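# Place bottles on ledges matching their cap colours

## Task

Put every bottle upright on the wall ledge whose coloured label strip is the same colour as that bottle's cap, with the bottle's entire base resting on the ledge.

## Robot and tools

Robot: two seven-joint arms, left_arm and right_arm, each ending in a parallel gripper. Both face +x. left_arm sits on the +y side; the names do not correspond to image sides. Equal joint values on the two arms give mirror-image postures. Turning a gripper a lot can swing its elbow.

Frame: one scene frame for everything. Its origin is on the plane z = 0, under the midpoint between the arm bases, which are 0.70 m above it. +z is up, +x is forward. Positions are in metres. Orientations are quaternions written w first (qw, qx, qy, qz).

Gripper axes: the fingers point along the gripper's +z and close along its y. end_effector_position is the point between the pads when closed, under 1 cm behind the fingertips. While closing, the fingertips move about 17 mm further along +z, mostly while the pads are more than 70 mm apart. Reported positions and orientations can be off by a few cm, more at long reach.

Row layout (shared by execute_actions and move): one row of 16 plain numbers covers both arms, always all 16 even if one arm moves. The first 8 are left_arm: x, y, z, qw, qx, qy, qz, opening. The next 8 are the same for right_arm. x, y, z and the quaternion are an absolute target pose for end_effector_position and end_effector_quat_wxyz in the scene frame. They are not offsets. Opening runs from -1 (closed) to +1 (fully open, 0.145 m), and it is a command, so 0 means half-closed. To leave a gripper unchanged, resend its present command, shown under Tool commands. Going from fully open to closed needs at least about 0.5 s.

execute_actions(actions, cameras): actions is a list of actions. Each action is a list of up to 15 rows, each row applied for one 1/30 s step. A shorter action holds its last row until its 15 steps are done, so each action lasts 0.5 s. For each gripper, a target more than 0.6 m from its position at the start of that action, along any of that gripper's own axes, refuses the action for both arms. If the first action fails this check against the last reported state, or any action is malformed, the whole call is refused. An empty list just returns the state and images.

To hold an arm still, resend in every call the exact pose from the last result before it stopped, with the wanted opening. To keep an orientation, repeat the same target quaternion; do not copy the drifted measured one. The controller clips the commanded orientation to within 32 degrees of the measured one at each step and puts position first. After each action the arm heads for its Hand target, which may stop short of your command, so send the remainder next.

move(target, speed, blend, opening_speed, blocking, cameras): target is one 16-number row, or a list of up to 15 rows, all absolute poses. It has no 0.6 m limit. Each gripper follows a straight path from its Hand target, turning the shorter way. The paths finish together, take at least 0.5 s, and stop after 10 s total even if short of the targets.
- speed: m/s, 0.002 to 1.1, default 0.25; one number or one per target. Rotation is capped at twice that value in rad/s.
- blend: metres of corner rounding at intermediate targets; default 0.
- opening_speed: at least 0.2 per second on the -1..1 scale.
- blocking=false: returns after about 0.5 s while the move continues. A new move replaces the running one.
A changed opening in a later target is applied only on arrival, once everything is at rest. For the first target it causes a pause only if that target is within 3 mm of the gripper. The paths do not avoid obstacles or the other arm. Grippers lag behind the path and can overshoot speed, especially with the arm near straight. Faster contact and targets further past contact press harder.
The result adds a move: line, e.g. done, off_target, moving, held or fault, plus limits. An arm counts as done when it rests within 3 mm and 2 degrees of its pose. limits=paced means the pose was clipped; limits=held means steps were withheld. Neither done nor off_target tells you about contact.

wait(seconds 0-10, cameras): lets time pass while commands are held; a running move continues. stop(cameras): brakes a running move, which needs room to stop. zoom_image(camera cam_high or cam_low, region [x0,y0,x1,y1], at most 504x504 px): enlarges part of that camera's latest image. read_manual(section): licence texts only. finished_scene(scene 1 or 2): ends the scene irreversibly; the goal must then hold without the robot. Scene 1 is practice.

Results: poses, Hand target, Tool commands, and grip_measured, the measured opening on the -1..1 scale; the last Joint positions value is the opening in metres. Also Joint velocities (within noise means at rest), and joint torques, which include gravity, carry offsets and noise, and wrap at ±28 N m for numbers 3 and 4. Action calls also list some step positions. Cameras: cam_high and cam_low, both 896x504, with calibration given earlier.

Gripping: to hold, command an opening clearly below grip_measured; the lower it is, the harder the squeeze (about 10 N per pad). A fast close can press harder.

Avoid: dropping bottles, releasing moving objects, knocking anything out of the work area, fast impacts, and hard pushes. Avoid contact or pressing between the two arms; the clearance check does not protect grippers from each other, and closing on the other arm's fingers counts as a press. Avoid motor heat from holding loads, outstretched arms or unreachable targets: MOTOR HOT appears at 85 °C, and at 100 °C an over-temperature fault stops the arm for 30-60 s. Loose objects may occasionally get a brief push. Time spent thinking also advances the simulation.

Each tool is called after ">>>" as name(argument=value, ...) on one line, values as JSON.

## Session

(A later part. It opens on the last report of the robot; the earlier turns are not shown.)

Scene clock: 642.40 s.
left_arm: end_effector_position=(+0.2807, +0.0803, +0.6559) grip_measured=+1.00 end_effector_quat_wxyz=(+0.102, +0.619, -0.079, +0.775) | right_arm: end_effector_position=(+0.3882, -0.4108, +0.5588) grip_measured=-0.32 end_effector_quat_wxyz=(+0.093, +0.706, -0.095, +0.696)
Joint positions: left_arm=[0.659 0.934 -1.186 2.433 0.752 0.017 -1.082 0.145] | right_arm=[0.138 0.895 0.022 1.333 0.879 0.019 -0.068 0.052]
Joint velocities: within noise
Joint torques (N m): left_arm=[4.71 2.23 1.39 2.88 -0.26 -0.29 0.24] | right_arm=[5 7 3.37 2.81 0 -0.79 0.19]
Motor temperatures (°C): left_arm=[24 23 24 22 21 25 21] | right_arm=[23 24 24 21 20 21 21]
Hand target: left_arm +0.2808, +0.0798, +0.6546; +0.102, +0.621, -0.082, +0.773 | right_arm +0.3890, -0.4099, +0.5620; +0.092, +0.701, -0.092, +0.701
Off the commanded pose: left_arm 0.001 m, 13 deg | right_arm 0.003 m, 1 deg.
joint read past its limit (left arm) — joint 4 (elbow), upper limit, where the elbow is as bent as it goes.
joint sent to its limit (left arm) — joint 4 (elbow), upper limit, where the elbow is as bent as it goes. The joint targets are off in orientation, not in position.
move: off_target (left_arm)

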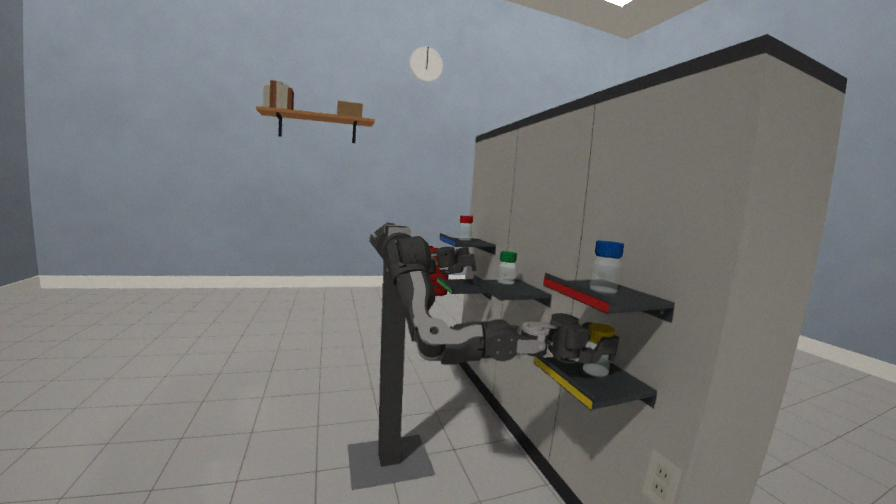

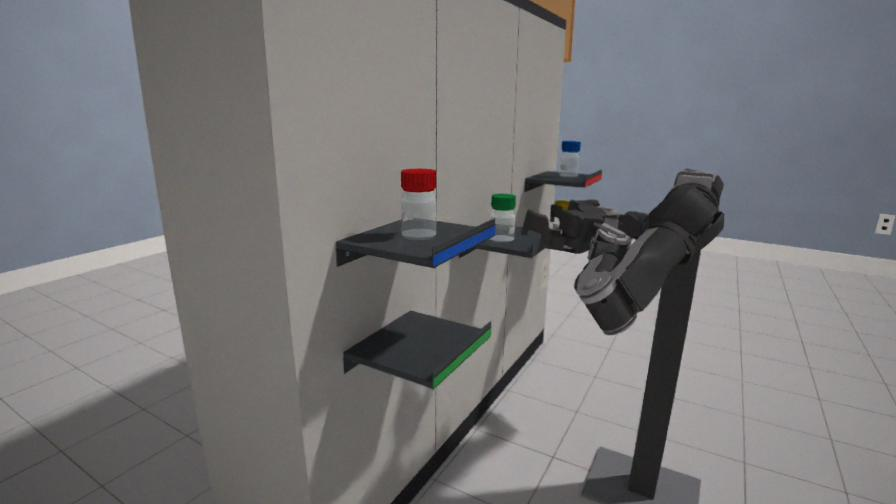

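>>> move(target=[[0.39,0.047,0.648,0.0923,0.701,-0.0923,0.701,1,0.389,-0.41,0.549,0.0923,0.701,-0.0923,0.701,-0.7],[0.39,0.047,0.648,0.0923,0.701,-0.0923,0.701,-0.7,0.389,-0.41,0.549,0.0923,0.701,-0.0923,0.701,0.1],[0.388,0.05,0.69,0.0616,0.7044,-0.0616,0.7044,-0.7,0.29,-0.384,0.555,0.0923,0.701,-0.0923,0.701,0.1]], speed=[0.12,0.1,0.15], opening_speed=2)

>>> zoom_image(camera="cam_high", region=[440, 210, 700, 420])

Scene clock: 655.20 s.
left_arm: end_effector_position=(+0.3881, +0.0490, +0.6870) grip_measured=-0.25 end_effector_quat_wxyz=(+0.063, +0.708, -0.064, +0.701) | right_arm: end_effector_position=(+0.2898, -0.3835, +0.5522) grip_measured=+0.10 end_effector_quat_wxyz=(+0.091, +0.704, -0.093, +0.698)
Joint positions: left_arm=[1.114 0.568 -1.082 1.978 1.302 0.354 -1.088 0.057] | right_arm=[-0.55 0.785 0.472 1.804 0.89 -0.038 -0.111 0.083]
Joint velocities: within noise
Joint torques (N m): left_arm=[9.14 0.28 3.34 2.07 -0.46 -0.41 -0.06] | right_arm=[1.57 5.68 4.3 3.15 0.01 -0.55 0.04]
Motor temperatures (°C): left_arm=[25 22 25 22 22 25 21] | right_arm=[23 24 24 21 20 21 21]
Hand target: left_arm +0.3880, +0.0500, +0.6900; +0.062, +0.704, -0.061, +0.704 | right_arm +0.2900, -0.3841, +0.5551; +0.092, +0.701, -0.092, +0.701
Off the commanded pose: left_arm 0.003 m, 1 deg | right_arm 0.003 m, 1 deg.
move: done

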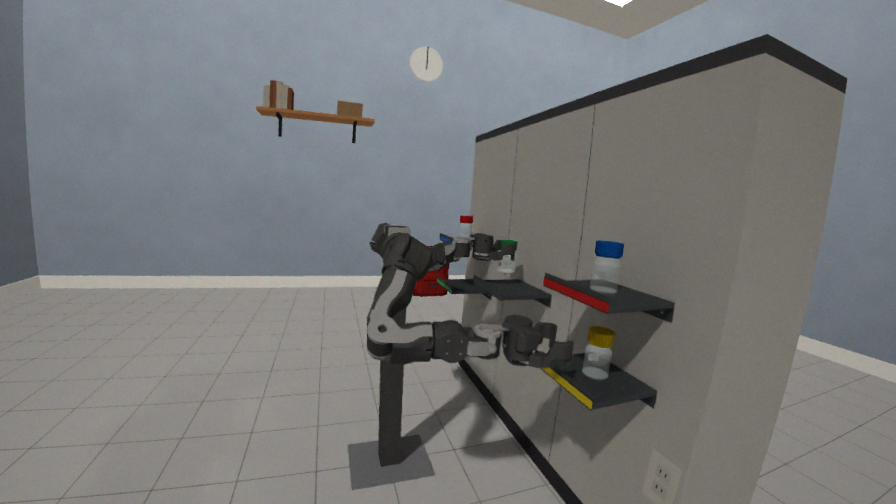

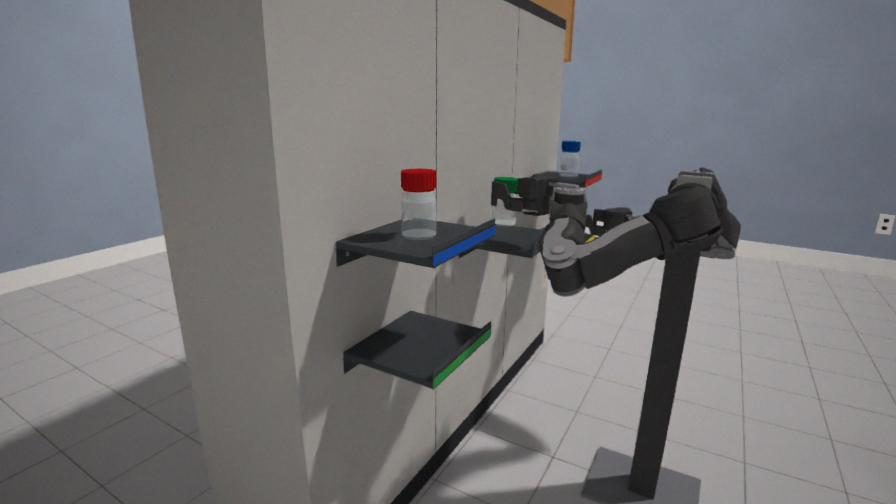

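Scaled by 1.938 from the camera's 896x504 image, which has a finer 1280x720 frame.

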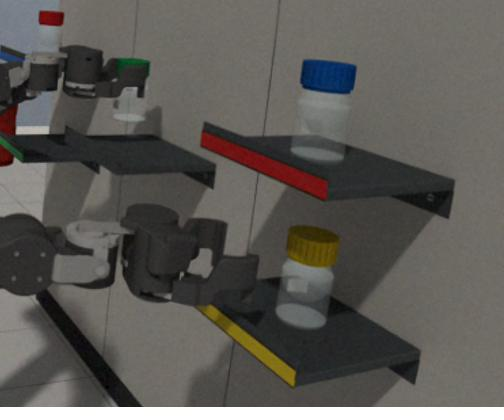

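>>> move(target=[[0.38,0.2,0.69,0,0.7071,0,0.7071,-0.7,0.24,-0.34,0.6,0.1633,0.6405,-0.142,0.7368,1],[0.38,0.205,0.6,-0.0923,0.701,0.0923,0.701,-0.7,0.26,-0.36,0.72,0.1633,0.6405,-0.142,0.7368,1],[0.385,0.41,0.592,-0.0923,0.701,0.0923,0.701,-0.7,0.29,-0.375,0.757,0.1633,0.6405,-0.142,0.7368,1],[0.389,0.41,0.549,-0.0923,0.701,0.0923,0.701,-0.7,0.29,-0.375,0.757,0.1633,0.6405,-0.142,0.7368,1],[0.389,0.41,0.549,-0.0923,0.701,0.0923,0.701,0.1,0.29,-0.375,0.757,0.1633,0.6405,-0.142,0.7368,1],[0.29,0.384,0.555,-0.0923,0.701,0.0923,0.701,0.1,0.29,-0.375,0.757,0.1633,0.6405,-0.142,0.7368,1]], speed=[0.25,0.25,0.25,0.12,0.1,0.2], blend=[0.03,0.03,0.01,0,0,0], opening_speed=2)

>>> zoom_image(camera="cam_high", region=[480, 180, 680, 320])

>>> zoom_image(camera="cam_low", region=[340, 250, 520, 390])

Scene clock: 679.87 s.
left_arm: end_effector_position=(+0.2900, +0.3852, +0.5571) grip_measured=+0.10 end_effector_quat_wxyz=(-0.096, +0.704, +0.093, +0.698) | right_arm: end_effector_position=(+0.2895, -0.3749, +0.7579) grip_measured=+1.00 end_effector_quat_wxyz=(+0.163, +0.640, -0.141, +0.738)
Joint positions: left_arm=[0.756 1.673 -1.563 1.814 1.425 -0.788 -0.472 0.083] | right_arm=[-0.256 1.125 0.799 2.122 1.313 0.534 -0.639 0.145]
Joint velocities: within noise
Joint torques (N m): left_arm=[3.2 4.31 1.66 0.47 -0.1 -0.6 0.12] | right_arm=[2.25 6.71 2.11 0.73 -0.12 -0.42 -0.17]
Motor temperatures (°C): left_arm=[27 22 26 22 22 25 21] | right_arm=[22 25 24 21 20 21 21]
Hand target: left_arm +0.2901, +0.3840, +0.5551; -0.094, +0.706, +0.092, +0.696 | right_arm +0.2900, -0.3751, +0.7571; +0.163, +0.640, -0.142, +0.737
Off the commanded pose: left_arm 0.002 m, 1 deg | right_arm 0.001 m, 0 deg.
joint read past its limit (left arm) — joint 6 (wrist pitch), lower limit.
joint sent to its limit (left arm) — joint 3 (upper arm roll), lower limit; joint 6 (wrist pitch), lower limit. The joint targets still meet the commanded pose.
move: done; target 5's new opening was sent with left_arm's hand 0.009 m and 2 deg from that target

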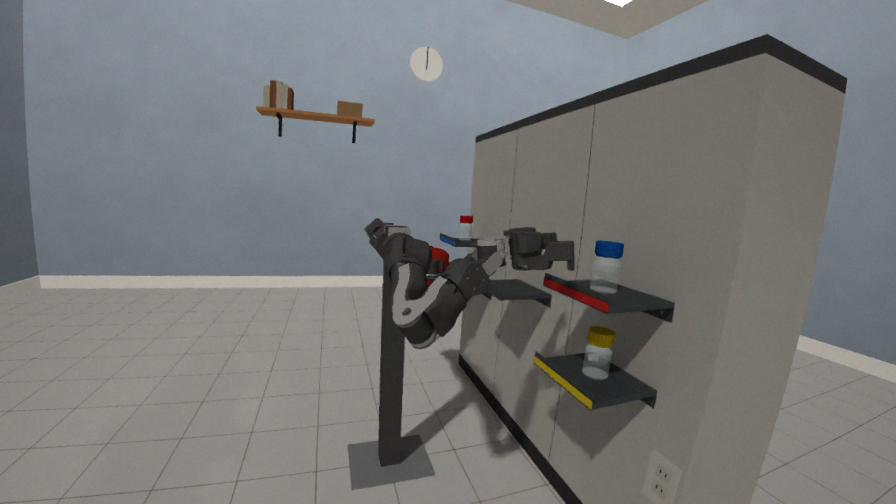

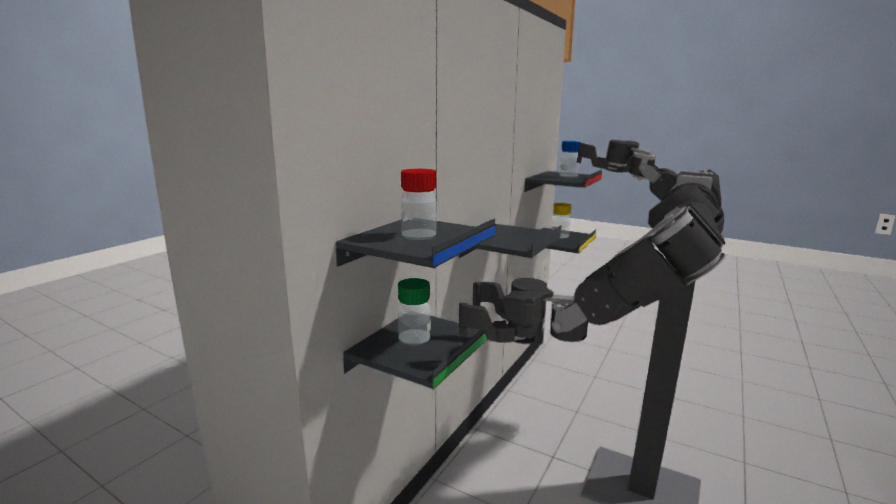

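Scaled by 2.520 from the camera's 896x504 image, which has a finer 1280x720 frame.

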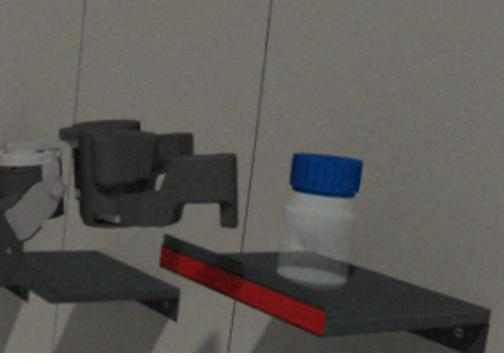

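Scaled by 2.800 from the camera's 896x504 image, which has a finer 1280x720 frame.

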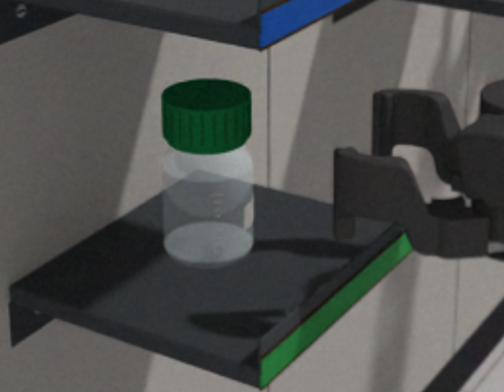

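>>> move(target=[[0.24,0.3,0.5,0,0.7071,0,0.7071,1,0.295,-0.382,0.748,0.128,0.6653,-0.1173,0.726,1],[0.25,0.14,0.38,-0.04,-0.585,0.68,-0.44,1,0.38,-0.413,0.745,0.128,0.6653,-0.1173,0.726,1],[0.25,0.14,0.38,-0.04,-0.585,0.68,-0.44,1,0.38,-0.413,0.745,0.128,0.6653,-0.1173,0.726,-0.7],[0.25,0.2,0.45,-0.0643,0.673,0.0589,0.7344,1,0.38,-0.413,0.785,0.128,0.6653,-0.1173,0.726,-0.7]], speed=[0.25,0.15,0.15,0.15], opening_speed=2)

>>> zoom_image(camera="cam_high", region=[480, 180, 680, 320])

Scene clock: 714.13 s.
left_arm: end_effector_position=(+0.2495, +0.1696, +0.4123) grip_measured=+1.00 end_effector_quat_wxyz=(-0.012, +0.686, -0.357, +0.633) | right_arm: end_effector_position=(+0.3798, -0.4143, +0.7602) grip_measured=-0.56 end_effector_quat_wxyz=(+0.132, +0.669, -0.118, +0.722)
Joint positions: left_arm=[-0.103 1.071 -0.91 1.705 0.21 -0.378 -0.48 0.145] | right_arm=[-1.225 1.65 1.437 1.563 1.559 0.144 -0.42 0.033]
Joint velocities: within noise
Joint torques (N m): left_arm=[2.44 3.84 1.74 4.04 0.09 -0.59 -0.27] | right_arm=[3.86 3.47 6.61 0.21 -0.1 -0.51 0.18]
Motor temperatures (°C): left_arm=[25 23 25 21 21 25 21] | right_arm=[22 25 24 20 20 21 21]
Hand target: left_arm +0.2500, +0.1689, +0.4137; -0.011, +0.686, -0.353, +0.636 | right_arm +0.3800, -0.4129, +0.7644; +0.128, +0.665, -0.117, +0.726
Off the commanded pose: left_arm 0.048 m, 50 deg | right_arm 0.025 m, 1 deg.
joint sent to its limit (right arm) — joint 5 (forearm roll), upper limit.
move: off_target (left_arm, right_arm; path cut at 10 s); path passed 3 of 4 targets

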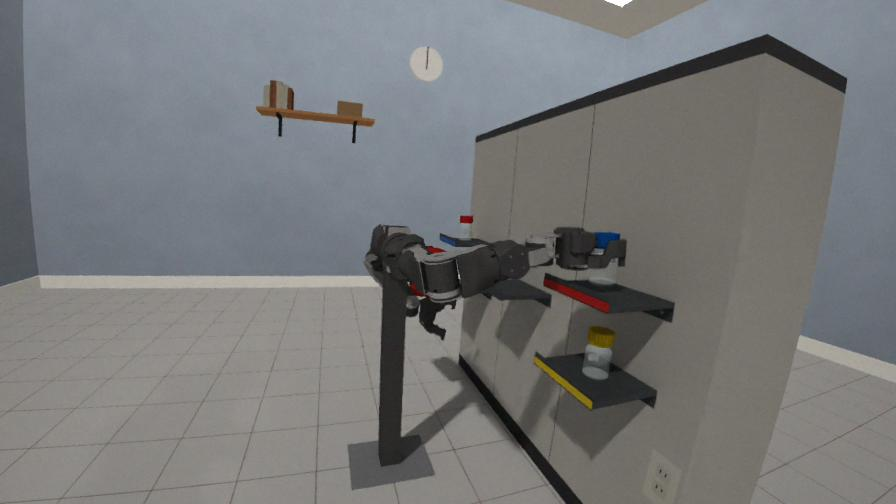

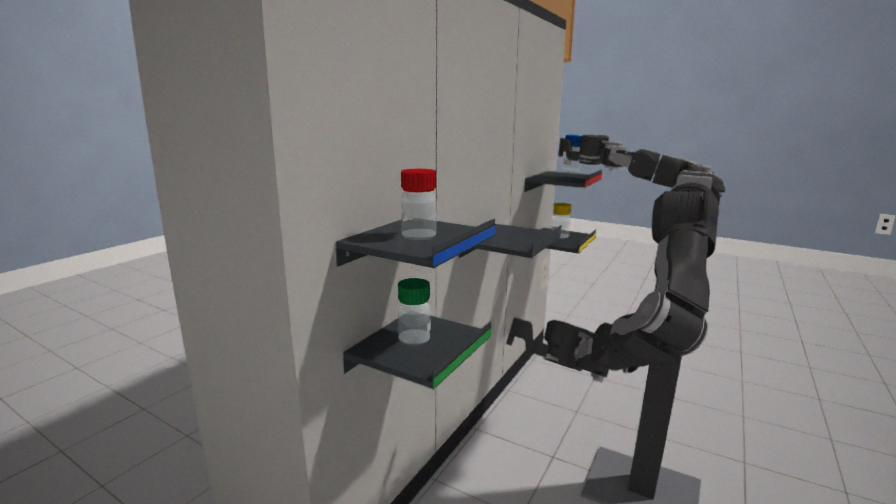

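Scaled by 2.520 from the camera's 896x504 image, which has a finer 1280x720 frame.

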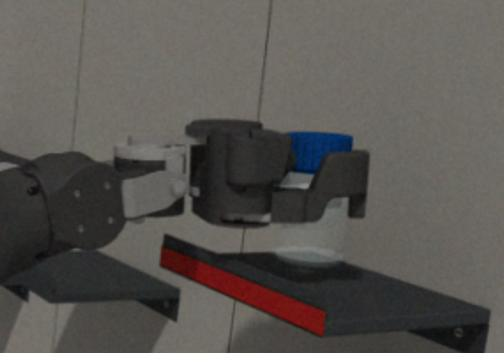

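>>> move(target=[[0.25,0.25,0.5,-0.0643,0.673,0.0589,0.7344,1,0.375,-0.41,0.785,0.128,0.6653,-0.1173,0.726,-0.7],[0.24,0.32,0.58,-0.128,0.6653,0.1173,0.726,1,0.285,-0.36,0.785,0.0643,0.673,-0.0589,0.7344,-0.7],[0.25,0.35,0.7,-0.128,0.6653,0.1173,0.726,1,0.25,-0.2,0.65,0,0.6756,0,0.7372,-0.7],[0.29,0.38,0.748,-0.128,0.6653,0.1173,0.726,1,0.27,0.02,0.69,-0.0643,0.673,0.0589,0.7344,-0.7]], speed=[0.25,0.25,0.25,0.25], blend=[0.01,0.03,0.04,0])

>>> zoom_image(camera="cam_high", region=[420, 180, 620, 320])

>>> zoom_image(camera="cam_low", region=[340, 140, 580, 320])

Scene clock: 745.50 s.
left_arm: end_effector_position=(+0.2893, +0.3811, +0.7496) grip_measured=+1.00 end_effector_quat_wxyz=(-0.131, +0.663, +0.119, +0.728) | right_arm: end_effector_position=(+0.2699, +0.0218, +0.6890) grip_measured=-0.56 end_effector_quat_wxyz=(-0.084, +0.638, +0.045, +0.764)
Joint positions: left_arm=[1.764 1.9 -1.514 2.073 1.584 0.159 -0.525 0.145] | right_arm=[0.207 -0.177 -0.921 2.251 -0.053 0.785 -0.713 0.033]
Joint velocities: within noise
Joint torques (N m): left_arm=[2.84 -1.25 2.19 0.01 -0.05 -0.48 0.23] | right_arm=[2.76 -3.71 0.09 3.03 -0.33 -0.29 -0.11]
Motor temperatures (°C): left_arm=[24 23 25 22 21 25 21] | right_arm=[22 24 26 20 20 21 21]
Hand target: left_arm +0.2900, +0.3801, +0.7479; -0.128, +0.665, +0.117, +0.726 | right_arm +0.2701, +0.0200, +0.6897; -0.080, +0.637, +0.042, +0.765
Off the commanded pose: left_arm 0.002 m, 1 deg | right_arm 0.002 m, 6 deg.
joint sent to its limit (left arm) — joint 5 (forearm roll), upper limit. The joint targets still meet the commanded pose.
joint sent to its limit (right arm) — joint 2 (shoulder roll), lower limit; joint 6 (wrist pitch), upper limit. The joint targets are off in orientation, not in position.
move: off_target (right_arm)

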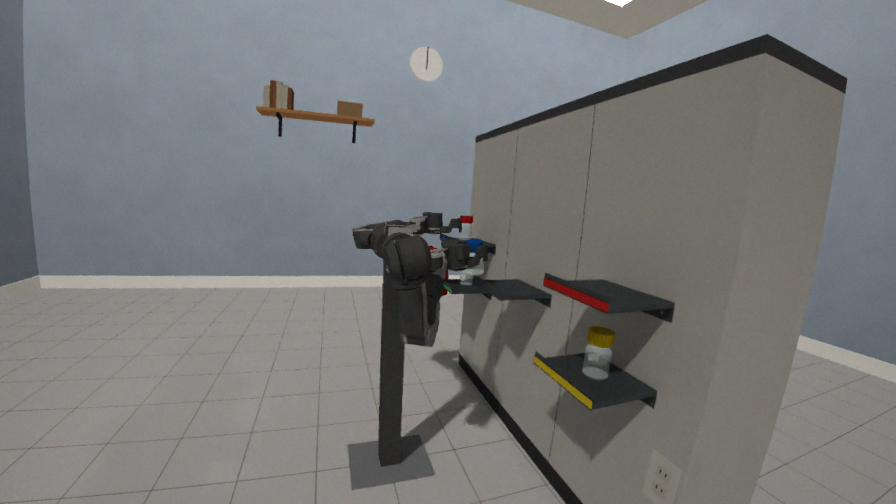

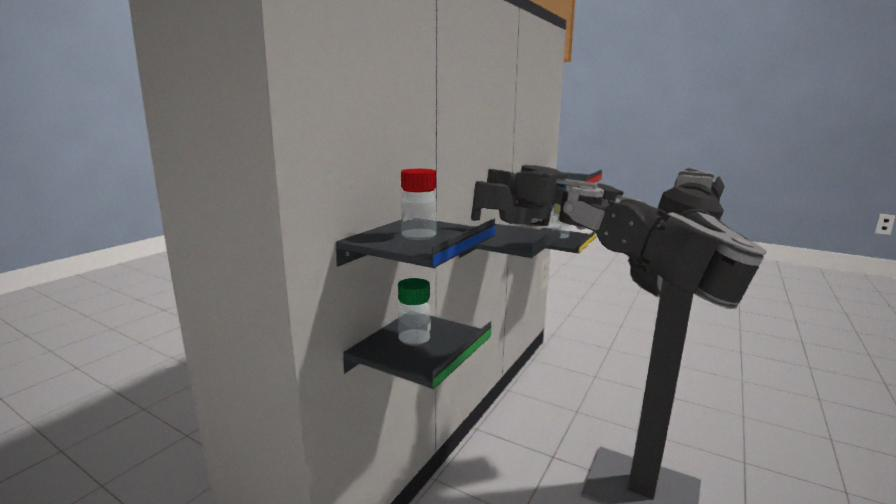

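Scaled by 2.520 from the camera's 896x504 image, which has a finer 1280x720 frame.

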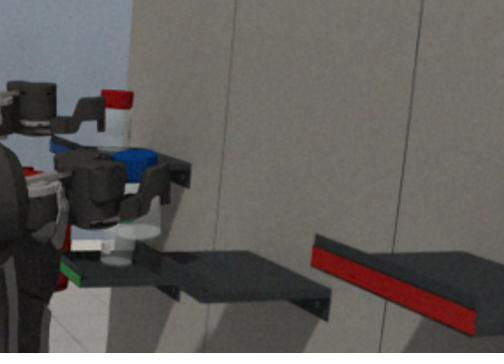

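Scaled by 2.100 from the camera's 896x504 image, which has a finer 1280x720 frame.

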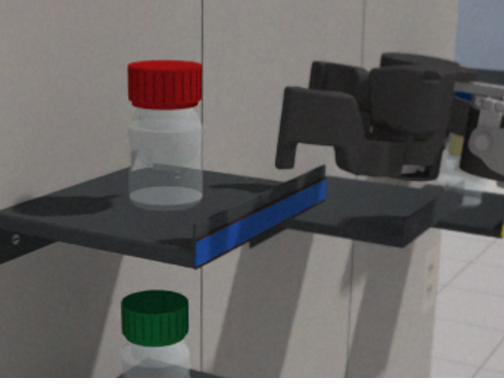

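>>> move(target=[[0.38,0.413,0.742,-0.128,0.6653,0.1173,0.726,1,0.388,0.055,0.692,-0.0643,0.673,0.0589,0.7344,-0.7],[0.38,0.413,0.742,-0.128,0.6653,0.1173,0.726,-0.7,0.388,0.055,0.692,-0.0643,0.673,0.0589,0.7344,-0.7],[0.38,0.413,0.785,-0.128,0.6653,0.1173,0.726,-0.7,0.388,0.055,0.665,-0.0643,0.673,0.0589,0.7344,-0.7]], speed=[0.15,0.15,0.15], opening_speed=2)

>>> zoom_image(camera="cam_high", region=[420, 180, 620, 320])

>>> zoom_image(camera="cam_low", region=[340, 140, 580, 320])

Scene clock: 759.57 s.
left_arm: end_effector_position=(+0.3797, +0.4138, +0.7833) grip_measured=-0.29 end_effector_quat_wxyz=(-0.130, +0.668, +0.119, +0.723) | right_arm: end_effector_position=(+0.3886, +0.0544, +0.6623) grip_measured=-0.56 end_effector_quat_wxyz=(-0.063, +0.678, +0.059, +0.730)
Joint positions: left_arm=[1.826 1.466 -1.506 1.535 1.551 0.247 -0.416 0.053] | right_arm=[0.674 -0.131 -0.804 1.662 0.415 0.563 -0.813 0.033]
Joint velocities: within noise
Joint torques (N m): left_arm=[6.21 -1.94 3.62 0.16 -0.11 -0.77 0.2] | right_arm=[6.29 -3.2 0.72 3.36 -0.46 -0.6 0.02]
Motor temperatures (°C): left_arm=[24 22 25 22 21 25 21] | right_arm=[22 24 25 20 20 21 21]
Hand target: left_arm +0.3800, +0.4130, +0.7851; -0.128, +0.665, +0.117, +0.726 | right_arm +0.3880, +0.0550, +0.6650; -0.064, +0.673, +0.059, +0.734
Off the commanded pose: left_arm 0.002 m, 0 deg | right_arm 0.003 m, 1 deg.
move: done

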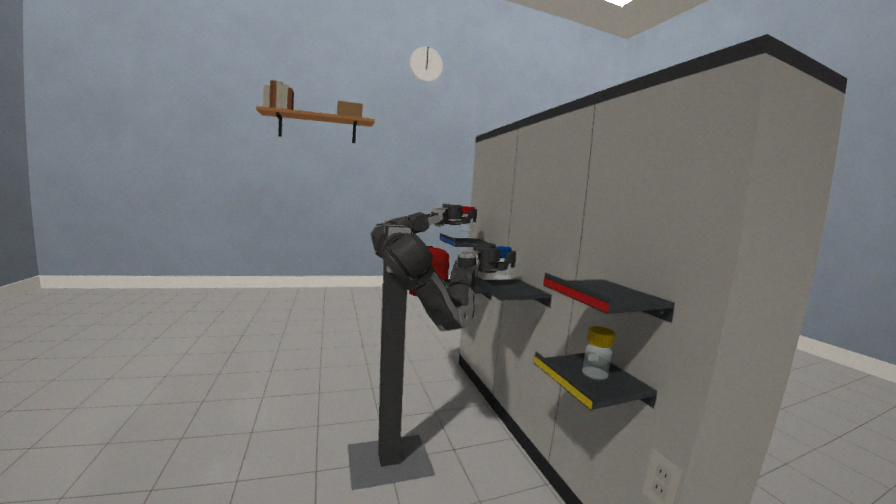

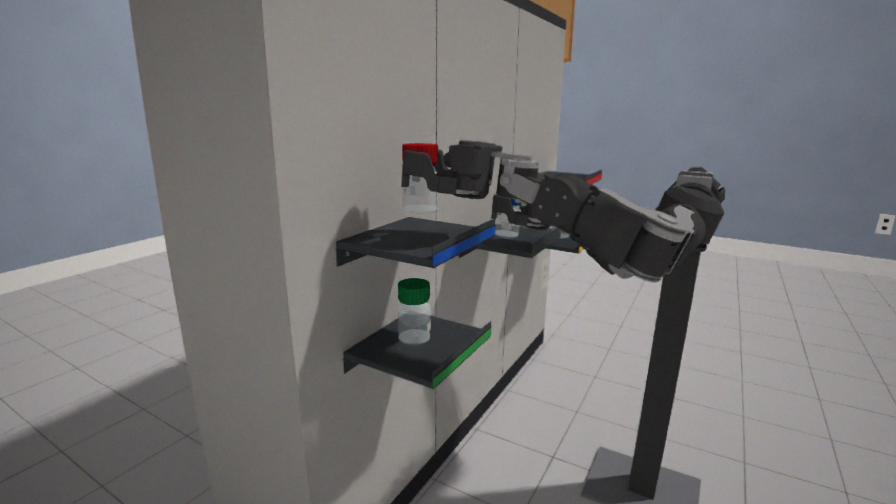

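Scaled by 2.520 from the camera's 896x504 image, which has a finer 1280x720 frame.

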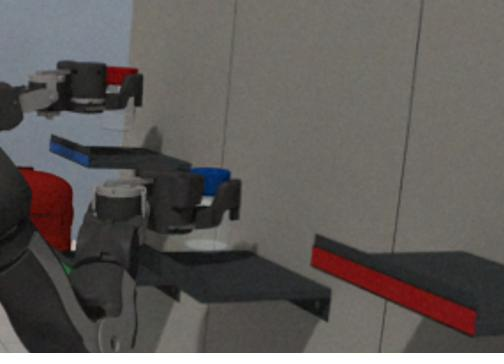

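Scaled by 2.100 from the camera's 896x504 image, which has a finer 1280x720 frame.

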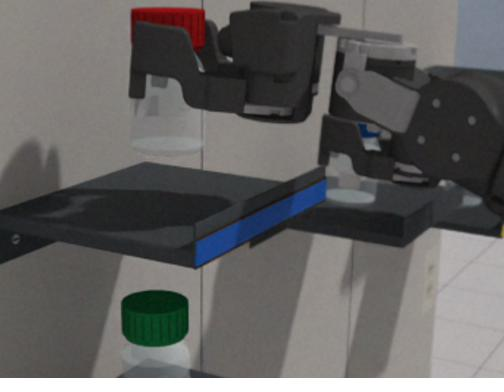

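>>> move(target=[[0.375,0.41,0.787,-0.128,0.6653,0.1173,0.726,-0.7,0.388,0.055,0.65,-0.0643,0.673,0.0589,0.7344,-0.7],[0.375,0.41,0.787,-0.128,0.6653,0.1173,0.726,-0.7,0.388,0.055,0.65,-0.0643,0.673,0.0589,0.7344,0.1],[0.285,0.36,0.785,-0.0643,0.673,0.0589,0.7344,-0.7,0.285,0.034,0.662,-0.0643,0.673,0.0589,0.7344,0.1],[0.26,0.34,0.72,-0.0643,0.673,0.0589,0.7344,-0.7,0.24,-0.2,0.6,0,0.7071,0,0.7071,0.5]], speed=[0.15,0.15,0.15,0.25], opening_speed=2)

>>> zoom_image(camera="cam_high", region=[420, 180, 620, 320])

>>> zoom_image(camera="cam_low", region=[340, 140, 580, 320])

Scene clock: 779.13 s.
left_arm: end_effector_position=(+0.2562, +0.3441, +0.7407) grip_measured=-0.38 end_effector_quat_wxyz=(-0.142, +0.607, +0.141, +0.769) | right_arm: end_effector_position=(+0.2399, -0.1995, +0.5987) grip_measured=+0.50 end_effector_quat_wxyz=(-0.017, +0.667, +0.019, +0.745)
Joint positions: left_arm=[1.604 2.009 -1.546 2.35 1.478 -0.147 -0.753 0.047] | right_arm=[-0.909 1.496 -0.042 2.441 0.612 -0.562 -1.076 0.112]
Joint velocities: within noise
Joint torques (N m): left_arm=[-2.55 0.22 -1.17 1.46 0.97 1.01 0.81] | right_arm=[1.15 3.39 2.91 2.66 -0.3 -0.31 -0.14]
Motor temperatures (°C): left_arm=[25 22 26 21 22 26 21] | right_arm=[23 24 24 20 20 21 21]
Hand target: left_arm +0.2600, +0.3395, +0.7204; -0.131, +0.645, +0.135, +0.741 | right_arm +0.2403, -0.2001, +0.5995; -0.017, +0.666, +0.017, +0.746
Off the commanded pose: left_arm 0.021 m, 16 deg | right_arm 0.001 m, 7 deg.
joint read past its limit (right arm) — joint 4 (elbow), upper limit, where the elbow is as bent as it goes.
joint sent to its limit (left arm) — joint 2 (shoulder roll), upper limit; joint 3 (upper arm roll), lower limit. The joint targets are off in orientation, not in position.
joint sent to its limit (right arm) — joint 4 (elbow), upper limit, where the elbow is as bent as it goes. The joint targets are off in orientation, not in position.
move: off_target (left_arm, right_arm); target 4's new opening was sent with right_arm's hand 0.002 m and 7 deg from that target

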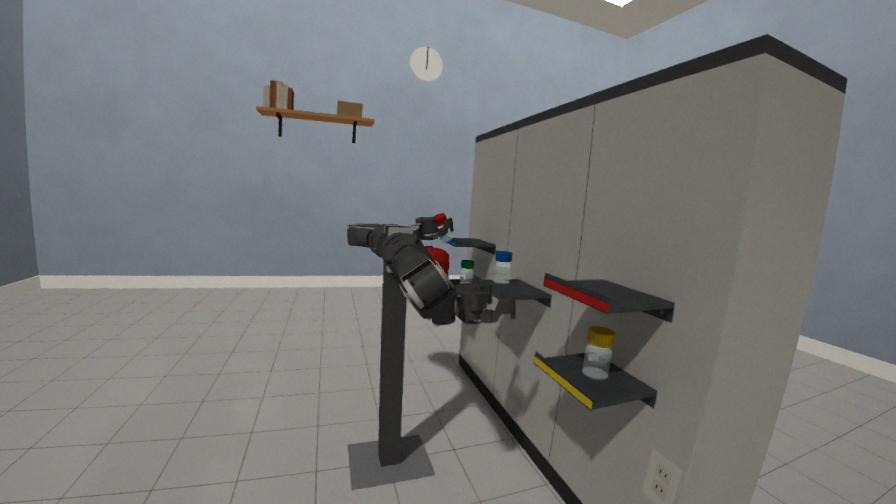

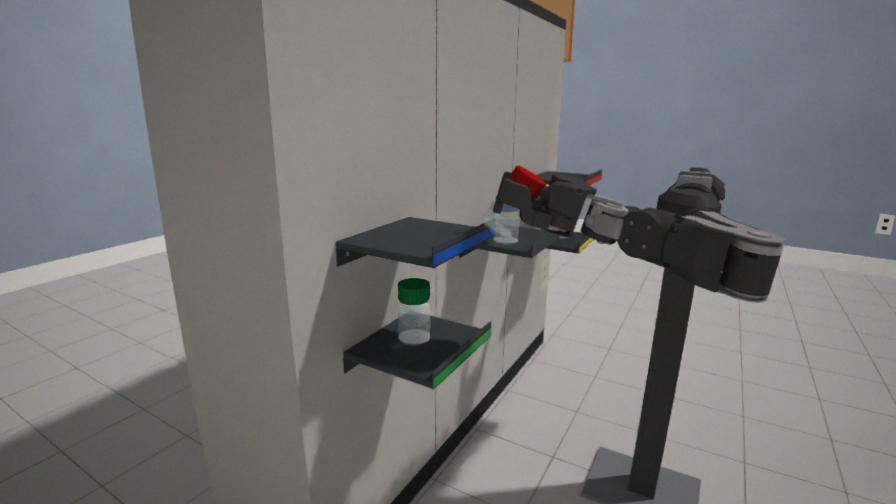

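Scaled by 2.520 from the camera's 896x504 image, which has a finer 1280x720 frame.

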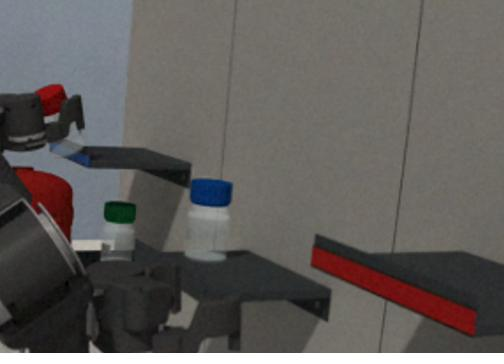

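Scaled by 2.100 from the camera's 896x504 image, which has a finer 1280x720 frame.

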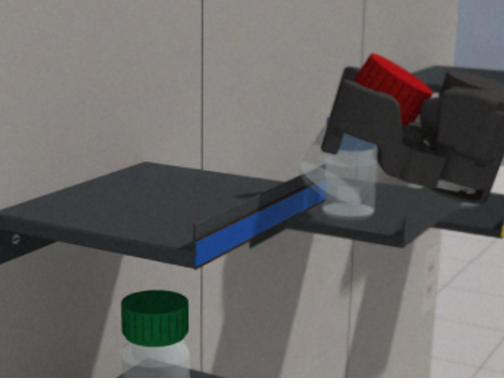

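>>> move(target=[[0.25,0.345,0.78,-0.128,0.62,0.13,0.76,-0.7,0.24,-0.2,0.55,0,0.7071,0,0.7071,0.5],[0.25,0.35,0.83,-0.0643,0.673,0.0589,0.7344,-0.7,0.25,-0.15,0.5,0,0.7071,0,0.7071,0.5]], speed=0.12)

>>> zoom_image(camera="cam_low", region=[400, 80, 640, 260])

>>> zoom_image(camera="cam_high", region=[380, 170, 520, 300])

Scene clock: 804.40 s.
left_arm: end_effector_position=(+0.2506, +0.3513, +0.8269) grip_measured=-0.38 end_effector_quat_wxyz=(-0.099, +0.657, -0.007, +0.747) | right_arm: end_effector_position=(+0.2501, -0.1506, +0.5008) grip_measured=+0.50 end_effector_quat_wxyz=(-0.001, +0.706, -0.004, +0.708)
Joint positions: left_arm=[1.985 1.94 -1.237 2.047 1.584 0.603 -0.165 0.047] | right_arm=[-0.306 0.808 -0.698 2.113 0.354 -0.246 -0.892 0.112]
Joint velocities: within noise
Joint torques (N m): left_arm=[1.81 -3.13 3.3 -1.05 0.08 -0.79 0.14] | right_arm=[1.38 2.86 0.99 3.4 -0.43 -0.19 0.11]
Motor temperatures (°C): left_arm=[24 22 25 21 23 26 22] | right_arm=[22 24 24 20 20 21 21]
Hand target: left_arm +0.2501, +0.3502, +0.8299; -0.096, +0.653, -0.009, +0.751 | right_arm +0.2500, -0.1500, +0.5000; +0.000, +0.707, +0.000, +0.707
Off the commanded pose: left_arm 0.003 m, 9 deg | right_arm 0.001 m, 0 deg.
joint sent to its limit (left arm) — joint 1 (shoulder pitch), upper limit; joint 5 (forearm roll), upper limit. The joint targets are off in orientation, not in position.
move: off_target (left_arm)

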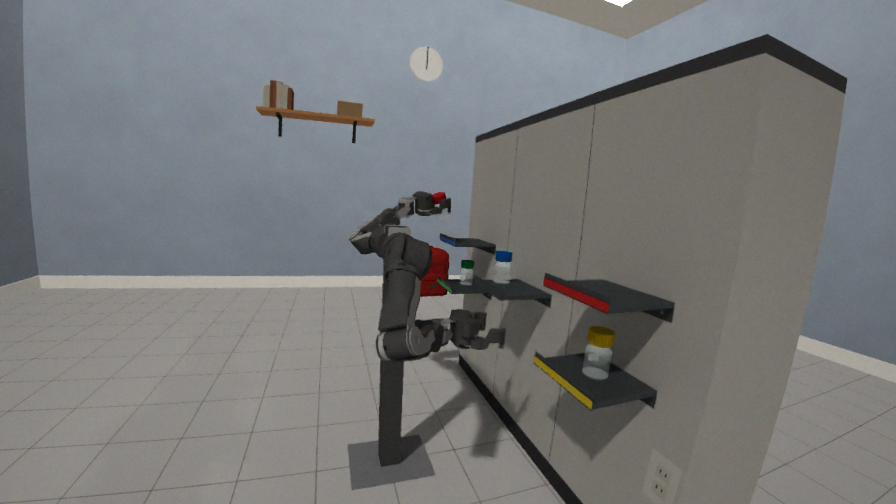

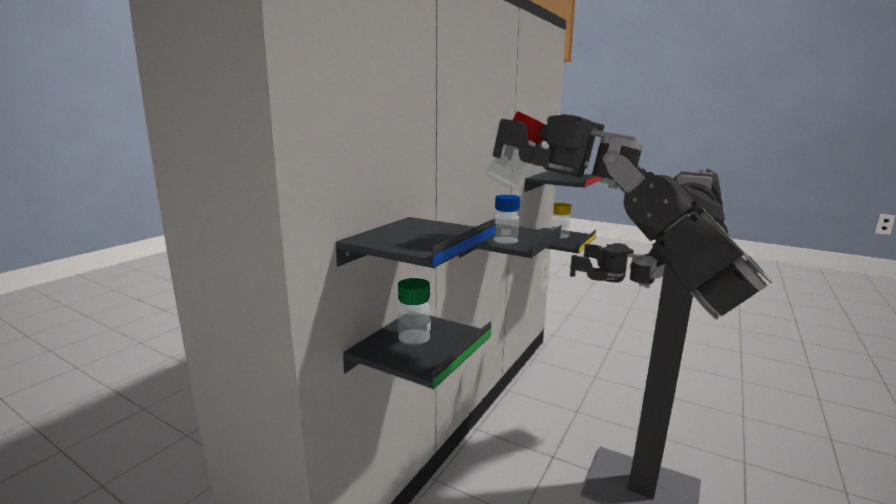

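Scaled by 2.100 from the camera's 896x504 image, which has a finer 1280x720 frame.

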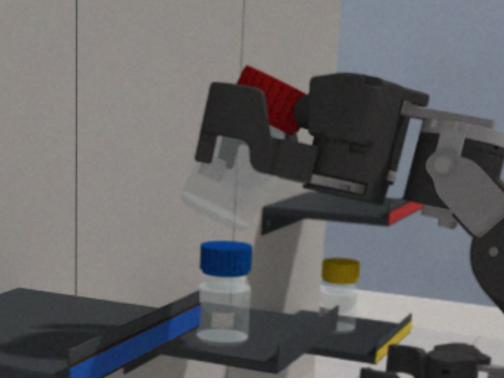

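Scaled by 3.600 from the camera's 896x504 image, which has a finer 1280x720 frame.

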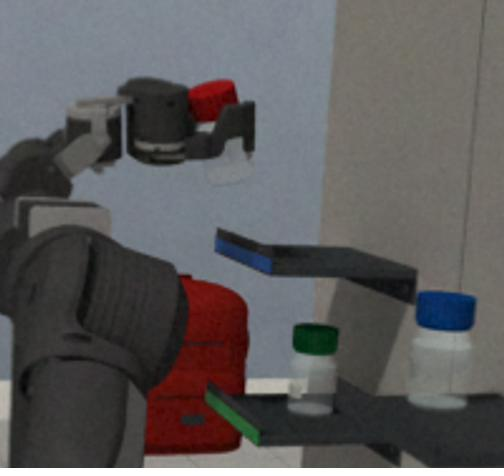

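>>> move(target=[[0.28,0.38,0.83,0,0.7661,0,0.6428,-0.7,0.25,-0.15,0.5,0,0.7071,0,0.7071,0.5],[0.382,0.41,0.81,0,0.8192,0,0.5736,-0.7,0.25,-0.15,0.5,0,0.7071,0,0.7071,0.5],[0.382,0.41,0.762,0,0.8192,0,0.5736,-0.7,0.25,-0.15,0.5,0,0.7071,0,0.7071,0.5]], speed=0.15)

>>> zoom_image(camera="cam_low", region=[340, 120, 520, 280])

>>> zoom_image(camera="cam_high", region=[420, 190, 520, 280])

Scene clock: 824.47 s.
left_arm: end_effector_position=(+0.3820, +0.4089, +0.7592) grip_measured=-0.55 end_effector_quat_wxyz=(+0.001, +0.823, -0.001, +0.568) | right_arm: end_effector_position=(+0.2501, -0.1506, +0.5008) grip_measured=+0.50 end_effector_quat_wxyz=(-0.001, +0.706, -0.004, +0.708)
Joint positions: left_arm=[-0.549 1.84 0.834 1.161 1.582 0.686 0.271 0.034] | right_arm=[-0.306 0.808 -0.698 2.113 0.354 -0.246 -0.892 0.112]
Joint velocities: within noise
Joint torques (N m): left_arm=[6.47 6.69 3.67 -0.29 0.26 -0.86 -0.02] | right_arm=[1.41 3.02 0.95 3.44 -0.42 -0.18 0.1]
Motor temperatures (°C): left_arm=[23 23 26 21 22 26 21] | right_arm=[21 24 23 20 20 20 21]
Hand target: left_arm +0.3820, +0.4099, +0.7620; +0.000, +0.819, +0.000, +0.573 | right_arm +0.2500, -0.1500, +0.5000; +0.000, +0.707, +0.000, +0.707
Off the commanded pose: left_arm 0.003 m, 1 deg | right_arm 0.001 m, 0 deg.
move: done

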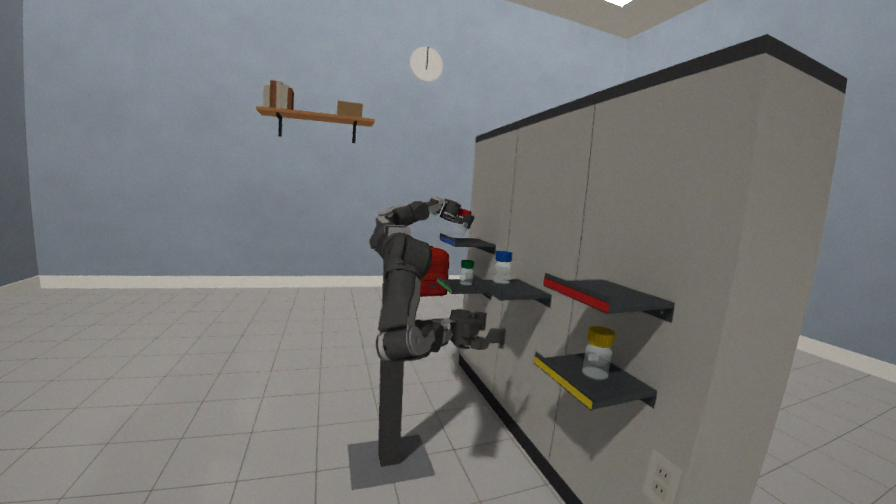

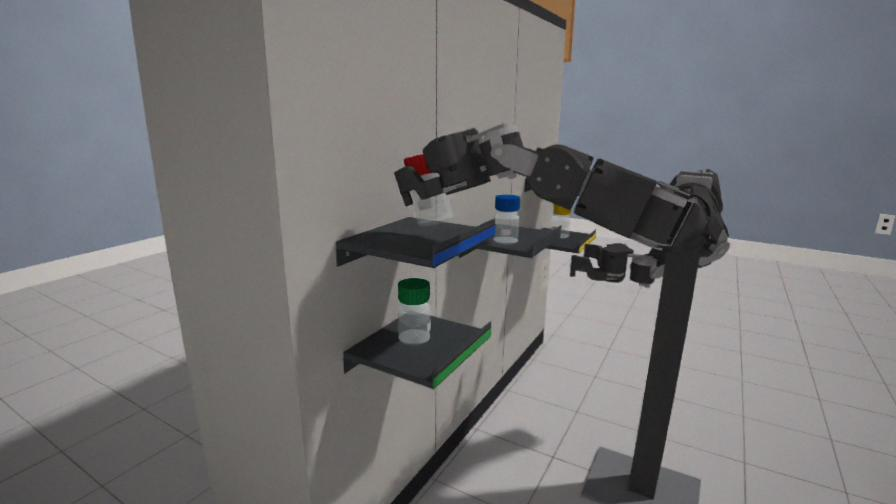

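Scaled by 2.800 from the camera's 896x504 image, which has a finer 1280x720 frame.

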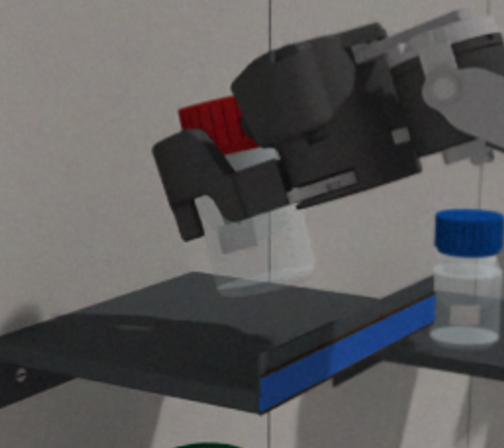

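Scaled by 5.040 from the camera's 896x504 image, which has a finer 1280x720 frame.

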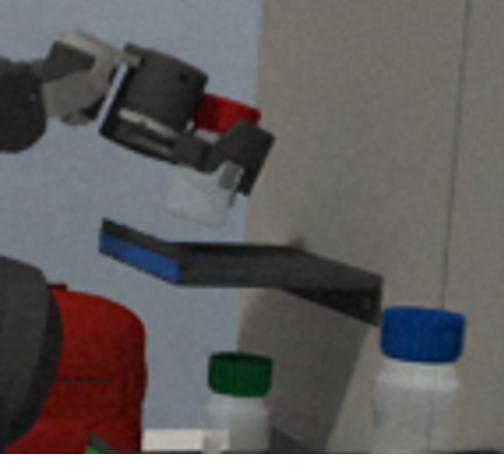

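>>> move(target=[[0.382,0.41,0.765,0,0.7661,0,0.6428,-0.9,0.25,-0.15,0.5,0,0.7071,0,0.7071,0.5]], speed=0.1)

>>> zoom_image(camera="cam_low", region=[340, 120, 520, 280])

>>> zoom_image(camera="cam_high", region=[420, 190, 520, 280])

Scene clock: 836.77 s.
left_arm: end_effector_position=(+0.3821, +0.4092, +0.7626) grip_measured=-0.55 end_effector_quat_wxyz=(+0.000, +0.770, -0.002, +0.637) | right_arm: end_effector_position=(+0.2501, -0.1506, +0.5008) grip_measured=+0.50 end_effector_quat_wxyz=(-0.001, +0.706, -0.004, +0.708)
Joint positions: left_arm=[-0.557 1.741 0.839 1.259 1.584 0.489 0.214 0.034] | right_arm=[-0.306 0.808 -0.698 2.113 0.354 -0.246 -0.892 0.112]
Joint velocities: within noise
Joint torques (N m): left_arm=[5.26 6.58 4.36 0.17 0.31 -0.92 -0.05] | right_arm=[1.25 2.86 1.03 3.51 -0.41 -0.18 0.11]
Motor temperatures (°C): left_arm=[24 24 26 21 22 26 21] | right_arm=[21 24 23 21 20 20 21]
Hand target: left_arm +0.3820, +0.4100, +0.7651; +0.000, +0.766, +0.000, +0.643 | right_arm +0.2500, -0.1500, +0.5000; +0.000, +0.707, +0.000, +0.707
Off the commanded pose: left_arm 0.003 m, 1 deg | right_arm 0.001 m, 0 deg.
joint sent to its limit (left arm) — joint 5 (forearm roll), upper limit. The joint targets still meet the commanded pose.
move: done

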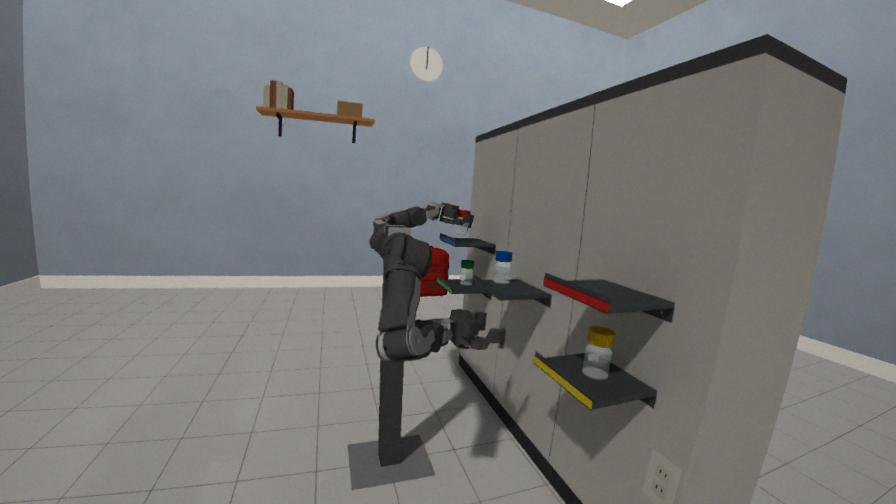

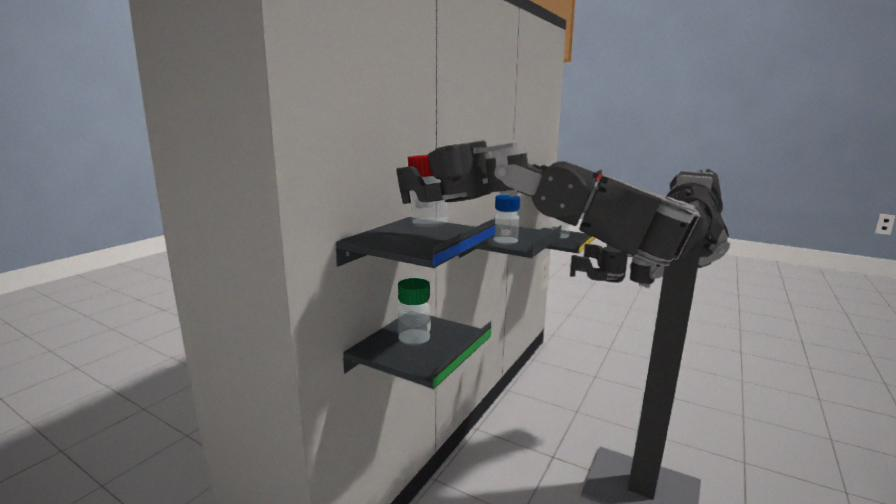

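Scaled by 2.800 from the camera's 896x504 image, which has a finer 1280x720 frame.

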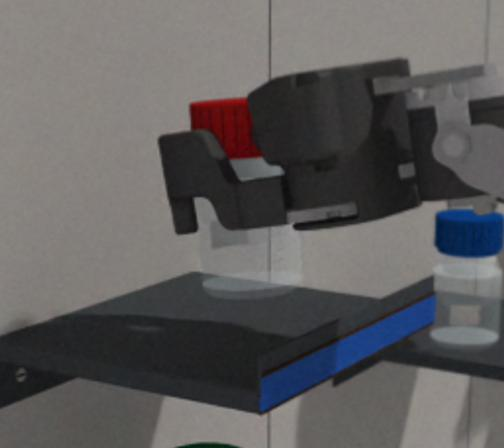

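Scaled by 5.040 from the camera's 896x504 image, which has a finer 1280x720 frame.

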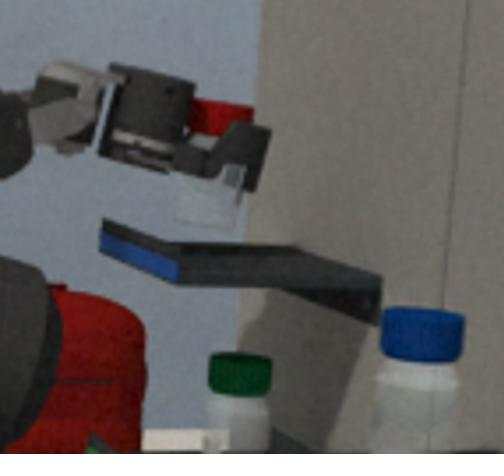

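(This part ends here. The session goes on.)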